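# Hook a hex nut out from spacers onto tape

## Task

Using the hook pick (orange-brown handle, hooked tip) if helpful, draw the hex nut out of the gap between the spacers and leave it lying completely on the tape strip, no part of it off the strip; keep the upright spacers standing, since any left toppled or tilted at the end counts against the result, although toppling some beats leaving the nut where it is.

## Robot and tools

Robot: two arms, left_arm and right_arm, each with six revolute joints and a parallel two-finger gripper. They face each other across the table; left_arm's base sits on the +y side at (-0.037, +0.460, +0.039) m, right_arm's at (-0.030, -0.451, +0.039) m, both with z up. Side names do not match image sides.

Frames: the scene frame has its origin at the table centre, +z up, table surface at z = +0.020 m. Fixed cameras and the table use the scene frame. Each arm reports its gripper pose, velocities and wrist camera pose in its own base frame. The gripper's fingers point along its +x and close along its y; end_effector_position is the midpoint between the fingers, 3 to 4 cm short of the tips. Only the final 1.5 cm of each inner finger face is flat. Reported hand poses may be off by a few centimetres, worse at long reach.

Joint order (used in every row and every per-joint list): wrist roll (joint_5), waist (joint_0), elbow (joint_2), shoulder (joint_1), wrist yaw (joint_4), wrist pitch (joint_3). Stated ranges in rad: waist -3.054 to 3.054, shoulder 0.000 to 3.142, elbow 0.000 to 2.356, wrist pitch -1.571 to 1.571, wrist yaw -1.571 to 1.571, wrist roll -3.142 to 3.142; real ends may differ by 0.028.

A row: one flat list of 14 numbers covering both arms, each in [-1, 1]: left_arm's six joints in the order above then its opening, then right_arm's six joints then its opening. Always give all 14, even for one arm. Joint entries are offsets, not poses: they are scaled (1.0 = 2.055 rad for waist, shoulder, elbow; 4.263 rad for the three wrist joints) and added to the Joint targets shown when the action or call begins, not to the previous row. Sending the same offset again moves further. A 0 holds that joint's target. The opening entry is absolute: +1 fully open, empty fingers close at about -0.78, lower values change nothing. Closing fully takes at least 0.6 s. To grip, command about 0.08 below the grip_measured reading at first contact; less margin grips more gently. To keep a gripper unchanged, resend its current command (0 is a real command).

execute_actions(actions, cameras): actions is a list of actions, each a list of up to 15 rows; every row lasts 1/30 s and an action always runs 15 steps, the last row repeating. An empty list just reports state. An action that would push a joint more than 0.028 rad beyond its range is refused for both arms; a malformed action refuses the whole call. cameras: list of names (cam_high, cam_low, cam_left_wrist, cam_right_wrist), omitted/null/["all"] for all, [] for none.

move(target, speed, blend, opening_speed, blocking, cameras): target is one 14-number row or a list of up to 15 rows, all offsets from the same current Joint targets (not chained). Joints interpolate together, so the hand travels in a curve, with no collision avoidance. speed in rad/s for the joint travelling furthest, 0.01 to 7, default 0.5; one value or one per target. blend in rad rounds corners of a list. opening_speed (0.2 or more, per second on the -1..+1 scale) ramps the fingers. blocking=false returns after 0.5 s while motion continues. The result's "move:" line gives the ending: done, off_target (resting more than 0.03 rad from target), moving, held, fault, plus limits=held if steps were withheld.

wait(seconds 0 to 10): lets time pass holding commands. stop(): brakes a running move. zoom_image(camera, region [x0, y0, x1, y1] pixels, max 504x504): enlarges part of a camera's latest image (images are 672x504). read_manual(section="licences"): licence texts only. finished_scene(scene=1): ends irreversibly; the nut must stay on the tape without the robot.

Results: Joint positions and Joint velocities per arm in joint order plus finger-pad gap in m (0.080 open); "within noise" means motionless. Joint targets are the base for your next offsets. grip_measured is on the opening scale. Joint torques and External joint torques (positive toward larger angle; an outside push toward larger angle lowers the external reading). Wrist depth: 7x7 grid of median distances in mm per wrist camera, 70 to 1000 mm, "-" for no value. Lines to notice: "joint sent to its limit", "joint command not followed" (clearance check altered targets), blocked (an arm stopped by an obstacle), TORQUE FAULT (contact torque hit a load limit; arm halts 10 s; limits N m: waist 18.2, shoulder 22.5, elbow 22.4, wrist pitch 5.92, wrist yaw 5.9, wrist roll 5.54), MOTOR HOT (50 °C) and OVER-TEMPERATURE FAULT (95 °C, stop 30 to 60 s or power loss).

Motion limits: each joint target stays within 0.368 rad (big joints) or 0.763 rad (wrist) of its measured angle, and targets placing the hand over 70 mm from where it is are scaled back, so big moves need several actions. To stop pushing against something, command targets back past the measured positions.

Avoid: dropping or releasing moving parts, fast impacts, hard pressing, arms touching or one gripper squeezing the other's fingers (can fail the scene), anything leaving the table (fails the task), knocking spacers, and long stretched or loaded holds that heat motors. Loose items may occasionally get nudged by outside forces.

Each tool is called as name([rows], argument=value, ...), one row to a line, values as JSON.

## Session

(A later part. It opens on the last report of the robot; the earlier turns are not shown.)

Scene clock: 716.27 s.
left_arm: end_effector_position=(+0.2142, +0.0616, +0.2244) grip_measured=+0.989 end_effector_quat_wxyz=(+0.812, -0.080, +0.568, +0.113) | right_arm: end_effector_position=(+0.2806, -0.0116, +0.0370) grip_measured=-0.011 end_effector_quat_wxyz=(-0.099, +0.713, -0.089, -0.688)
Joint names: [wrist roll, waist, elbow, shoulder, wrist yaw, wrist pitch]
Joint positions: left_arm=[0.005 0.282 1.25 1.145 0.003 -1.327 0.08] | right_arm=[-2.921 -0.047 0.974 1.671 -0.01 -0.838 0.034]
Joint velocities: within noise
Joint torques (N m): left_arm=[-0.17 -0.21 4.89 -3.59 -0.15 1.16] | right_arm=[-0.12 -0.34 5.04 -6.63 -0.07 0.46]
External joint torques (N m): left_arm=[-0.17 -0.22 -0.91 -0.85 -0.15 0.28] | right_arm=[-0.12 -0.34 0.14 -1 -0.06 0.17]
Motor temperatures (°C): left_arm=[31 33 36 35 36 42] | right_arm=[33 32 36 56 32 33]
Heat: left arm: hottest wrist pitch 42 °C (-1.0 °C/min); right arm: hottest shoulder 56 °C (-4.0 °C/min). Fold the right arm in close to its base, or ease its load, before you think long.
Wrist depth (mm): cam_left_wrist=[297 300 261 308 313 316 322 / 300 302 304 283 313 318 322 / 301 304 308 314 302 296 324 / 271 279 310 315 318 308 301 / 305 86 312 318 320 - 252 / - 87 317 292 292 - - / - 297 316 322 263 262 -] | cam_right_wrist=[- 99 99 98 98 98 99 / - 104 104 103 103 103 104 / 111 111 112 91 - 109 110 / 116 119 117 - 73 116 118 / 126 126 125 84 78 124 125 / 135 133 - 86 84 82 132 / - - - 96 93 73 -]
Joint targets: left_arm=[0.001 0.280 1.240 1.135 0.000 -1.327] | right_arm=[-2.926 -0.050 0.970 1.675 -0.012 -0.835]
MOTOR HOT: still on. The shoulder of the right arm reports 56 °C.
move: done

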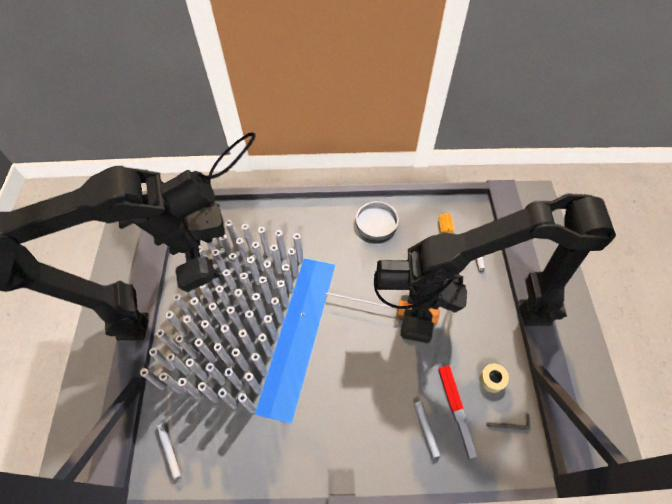

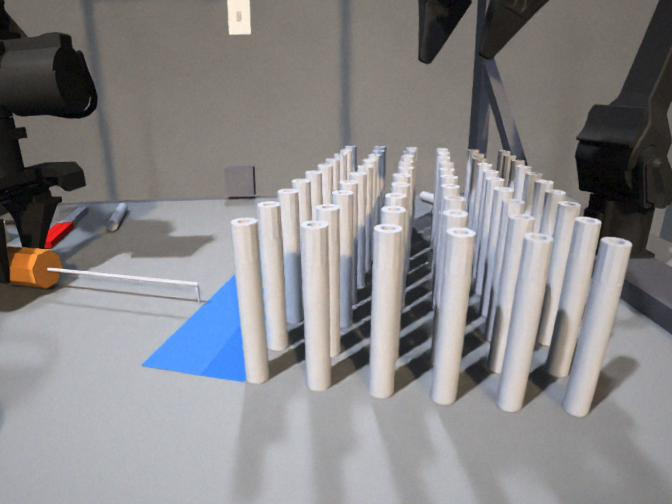

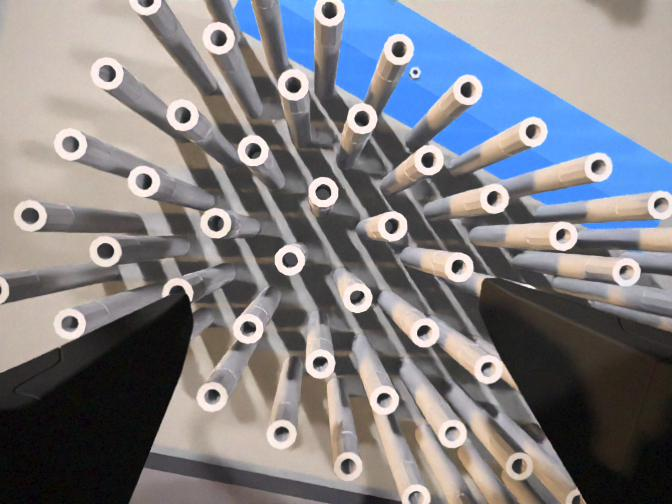

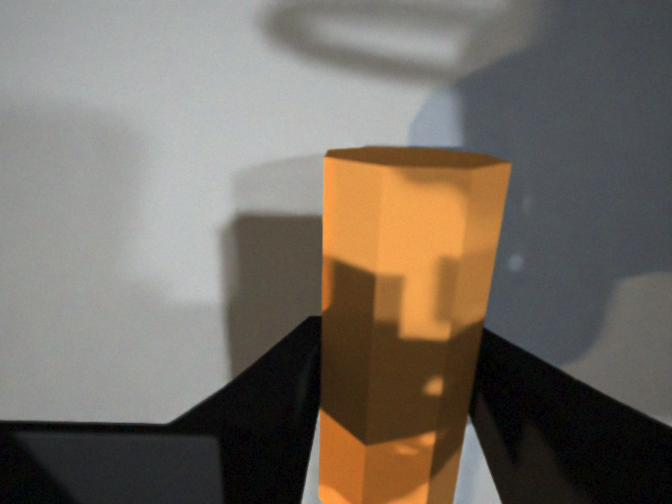

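move(target=[0, 0, 0, 0, 0, 0, 0.989207, 0, 0, -0.0220, -0.0195, 0, 0.0132, -0.2], speed=0.06, cameras=["cam_low", "cam_right_wrist", "cam_high"])

zoom_image(camera="cam_low", region=[0, 220, 220, 320])

Scene clock: 727.73 s.
left_arm: end_effector_position=(+0.2142, +0.0616, +0.2244) grip_measured=+0.989 end_effector_quat_wxyz=(+0.812, -0.080, +0.568, +0.113) | right_arm: end_effector_position=(+0.2793, -0.0116, +0.0324) grip_measured=-0.011 end_effector_quat_wxyz=(-0.099, +0.724, -0.088, -0.677)
Joint names: [wrist roll, waist, elbow, shoulder, wrist yaw, wrist pitch]
Joint positions: left_arm=[0.005 0.282 1.25 1.145 0.003 -1.327 0.08] | right_arm=[-2.921 -0.047 0.929 1.65 -0.01 -0.782 0.034]
Joint velocities: within noise
Joint torques (N m): left_arm=[-0.16 -0.2 4.85 -3.63 -0.15 1.17] | right_arm=[-0.11 -0.33 5.02 -8.78 -0.07 0.52]
External joint torques (N m): left_arm=[-0.16 -0.21 -1.03 -0.82 -0.15 0.27] | right_arm=[-0.11 -0.33 0.1 -3.27 -0.05 0.19]
Motor temperatures (°C): left_arm=[31 33 36 35 35 42] | right_arm=[33 32 36 53 32 33]
Heat: left arm: hottest wrist pitch 42 °C (-1.0 °C/min); right arm: hottest shoulder 53 °C (-7.0 °C/min). Fold the right arm in close to its base, or ease its load, before you think long.
Wrist depth (mm): cam_left_wrist=[298 301 261 308 313 317 323 / 300 302 305 277 313 318 325 / 301 303 308 314 303 297 324 / 271 279 310 315 319 307 301 / 305 86 313 316 320 - 252 / - 86 316 291 291 - - / - 296 316 320 262 262 -] | cam_right_wrist=[- 92 92 93 94 92 94 / - 98 98 98 98 98 98 / 104 105 105 90 - 103 103 / - 112 112 - 73 112 112 / 120 120 120 83 78 118 122 / - 128 - 86 84 82 128 / - - - 96 93 73 -]
Joint targets: left_arm=[0.000 0.280 1.240 1.135 0.000 -1.327] | right_arm=[-2.926 -0.050 0.925 1.635 -0.012 -0.778]
MOTOR HOT: still on. The shoulder of the right arm reports 53 °C.
move: done
Images, in order (width x height): cam_high 672x504, cam_low 672x504, cam_right_wrist 672x504.

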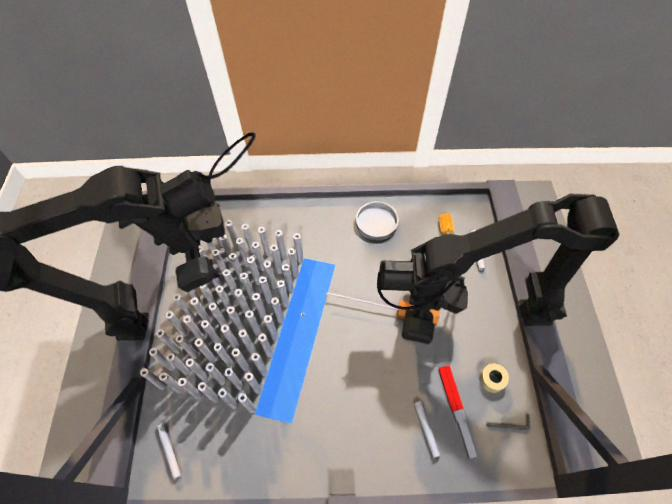

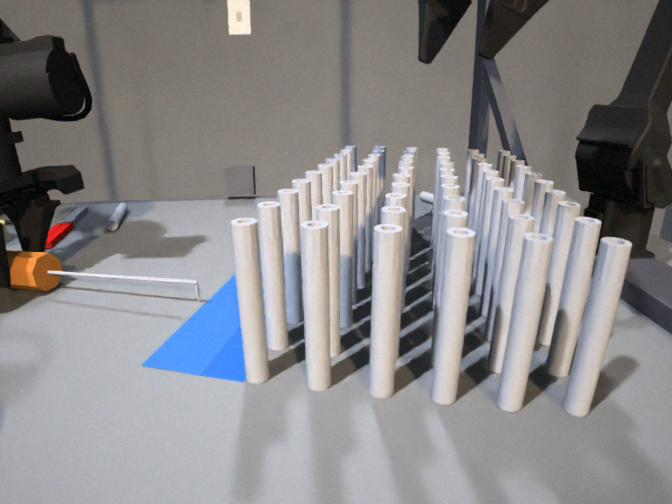

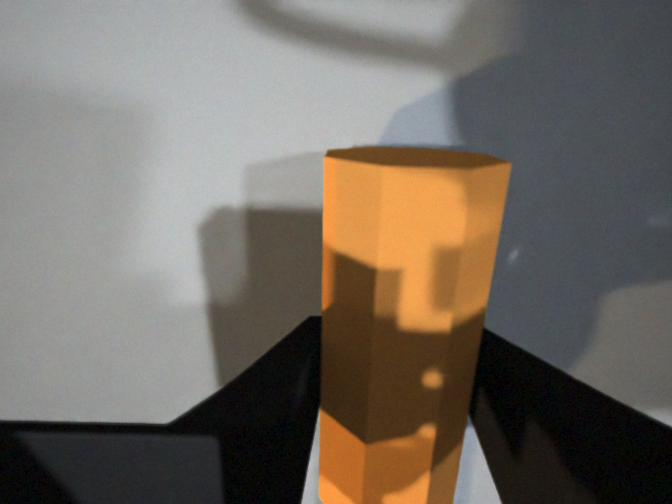

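Scaled by 2.291 from the camera's 672x504 image, which has a finer 960x720 frame.

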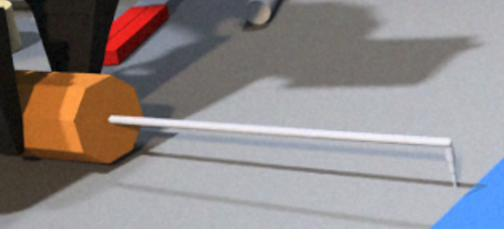

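move([
  [0, 0, 0, 0, 0, 0, 0.989207, 0, 0, -0.0029, 0, 0, 0.0014, -0.2],
  [0, 0, 0, 0, 0, 0, 0.989207, 0, 0, -0.0029, 0, 0, 0.0014, 0.5],
  [0, 0, 0, 0, 0, 0, 0.989207, 0, 0, 0.1367, -0.0496, 0, -0.0880, 0.5],
], speed=[0.05, 0.1, 0.25], opening_speed=0.8)

zoom_image(camera="cam_low", region=[0, 200, 260, 340])

zoom_image(camera="cam_left_wrist", region=[340, 20, 500, 140])

Scene clock: 741.73 s.
left_arm: end_effector_position=(+0.2142, +0.0616, +0.2244) grip_measured=+0.989 end_effector_quat_wxyz=(+0.812, -0.080, +0.568, +0.113) | right_arm: end_effector_position=(+0.2791, -0.0115, +0.1224) grip_measured=+0.498 end_effector_quat_wxyz=(-0.100, +0.725, -0.088, -0.675)
Joint names: [wrist roll, waist, elbow, shoulder, wrist yaw, wrist pitch]
Joint positions: left_arm=[0.005 0.282 1.25 1.145 0.003 -1.327 0.08] | right_arm=[-2.921 -0.047 1.195 1.544 -0.01 -1.15 0.057]
Joint velocities: within noise
Joint torques (N m): left_arm=[-0.17 -0.2 4.89 -3.57 -0.15 1.16] | right_arm=[-0.12 -0.34 7.78 -7.86 -0.06 0.11]
External joint torques (N m): left_arm=[-0.17 -0.19 -0.88 -0.85 -0.15 0.29] | right_arm=[-0.12 -0.31 2.35 -2.6 -0.05 -0.23]
Motor temperatures (°C): left_arm=[31 33 36 35 35 42] | right_arm=[33 32 36 51 32 33]
Heat: left arm: hottest wrist pitch 42 °C (-1.0 °C/min); right arm: hottest shoulder 51 °C (-9.0 °C/min). Fold the right arm in close to its base, or ease its load, before you think long.
Wrist depth (mm): cam_left_wrist=[297 300 261 309 313 317 321 / 299 303 306 277 313 318 324 / 301 304 308 313 301 296 323 / 271 279 311 314 318 308 301 / 306 86 313 316 321 - 252 / - 87 315 291 291 - - / - 296 315 322 262 262 -] | cam_right_wrist=[171 171 171 171 171 171 168 / 181 181 181 179 182 181 181 / 193 193 193 163 191 193 196 / 207 207 207 174 204 207 208 / 223 222 216 223 223 217 223 / 233 - 101 242 242 90 80 / - - 260 263 263 82 74]
Joint targets: left_arm=[0.000 0.280 1.240 1.135 0.000 -1.327] | right_arm=[-2.926 -0.050 1.206 1.533 -0.012 -1.153]
MOTOR HOT: still on. The shoulder of the right arm reports 51 °C.
move: done

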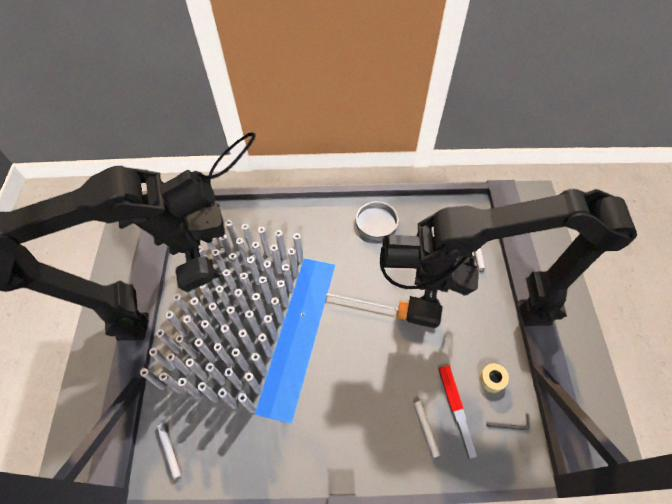

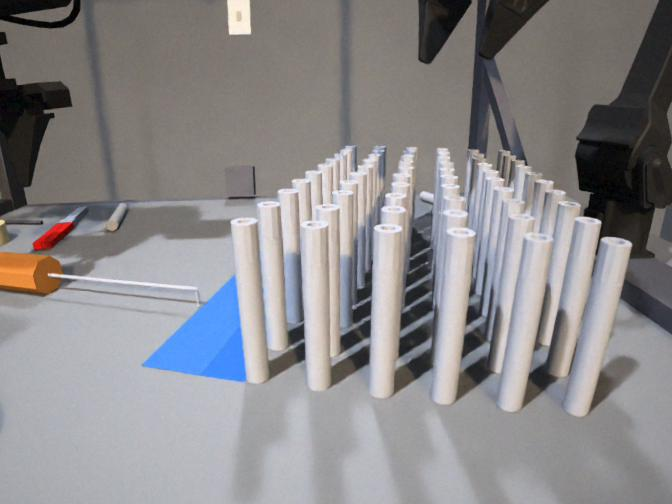

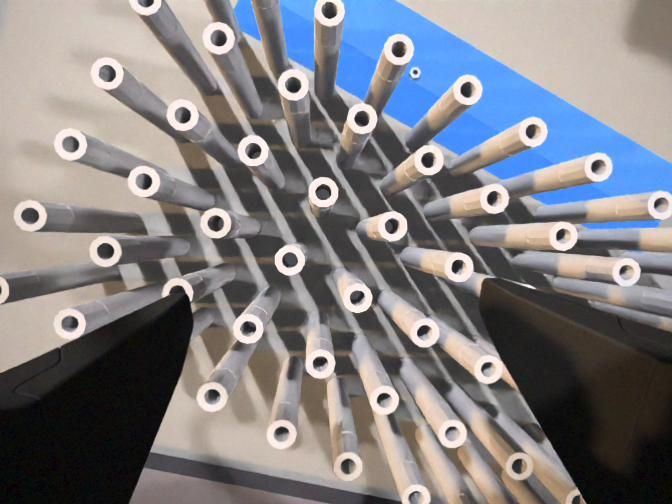

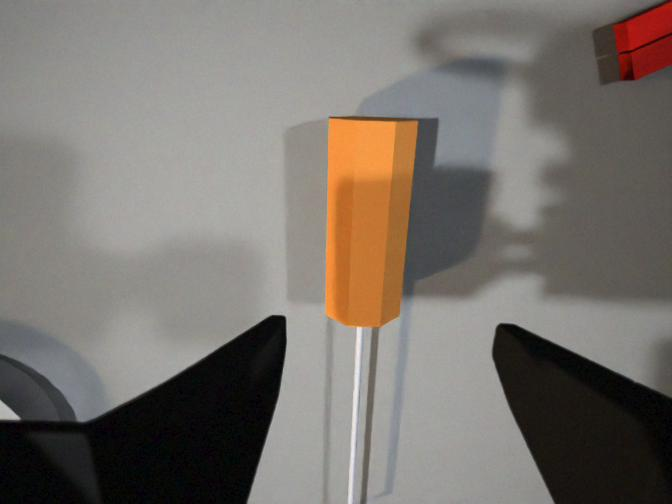

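Scaled by 1.938 from the camera's 672x504 image, which has a finer 960x720 frame.

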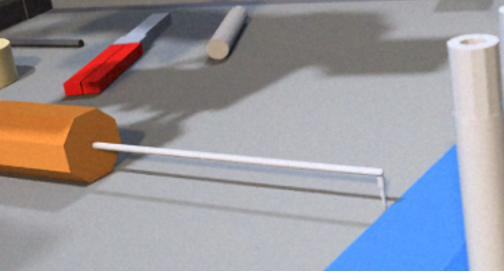

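Scaled by 3.150 from the camera's 672x504 image, which has a finer 960x720 frame.

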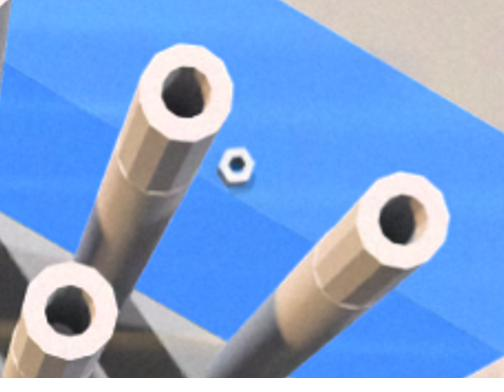

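finished_scene(scene=1)

The scene is finished: the task was done.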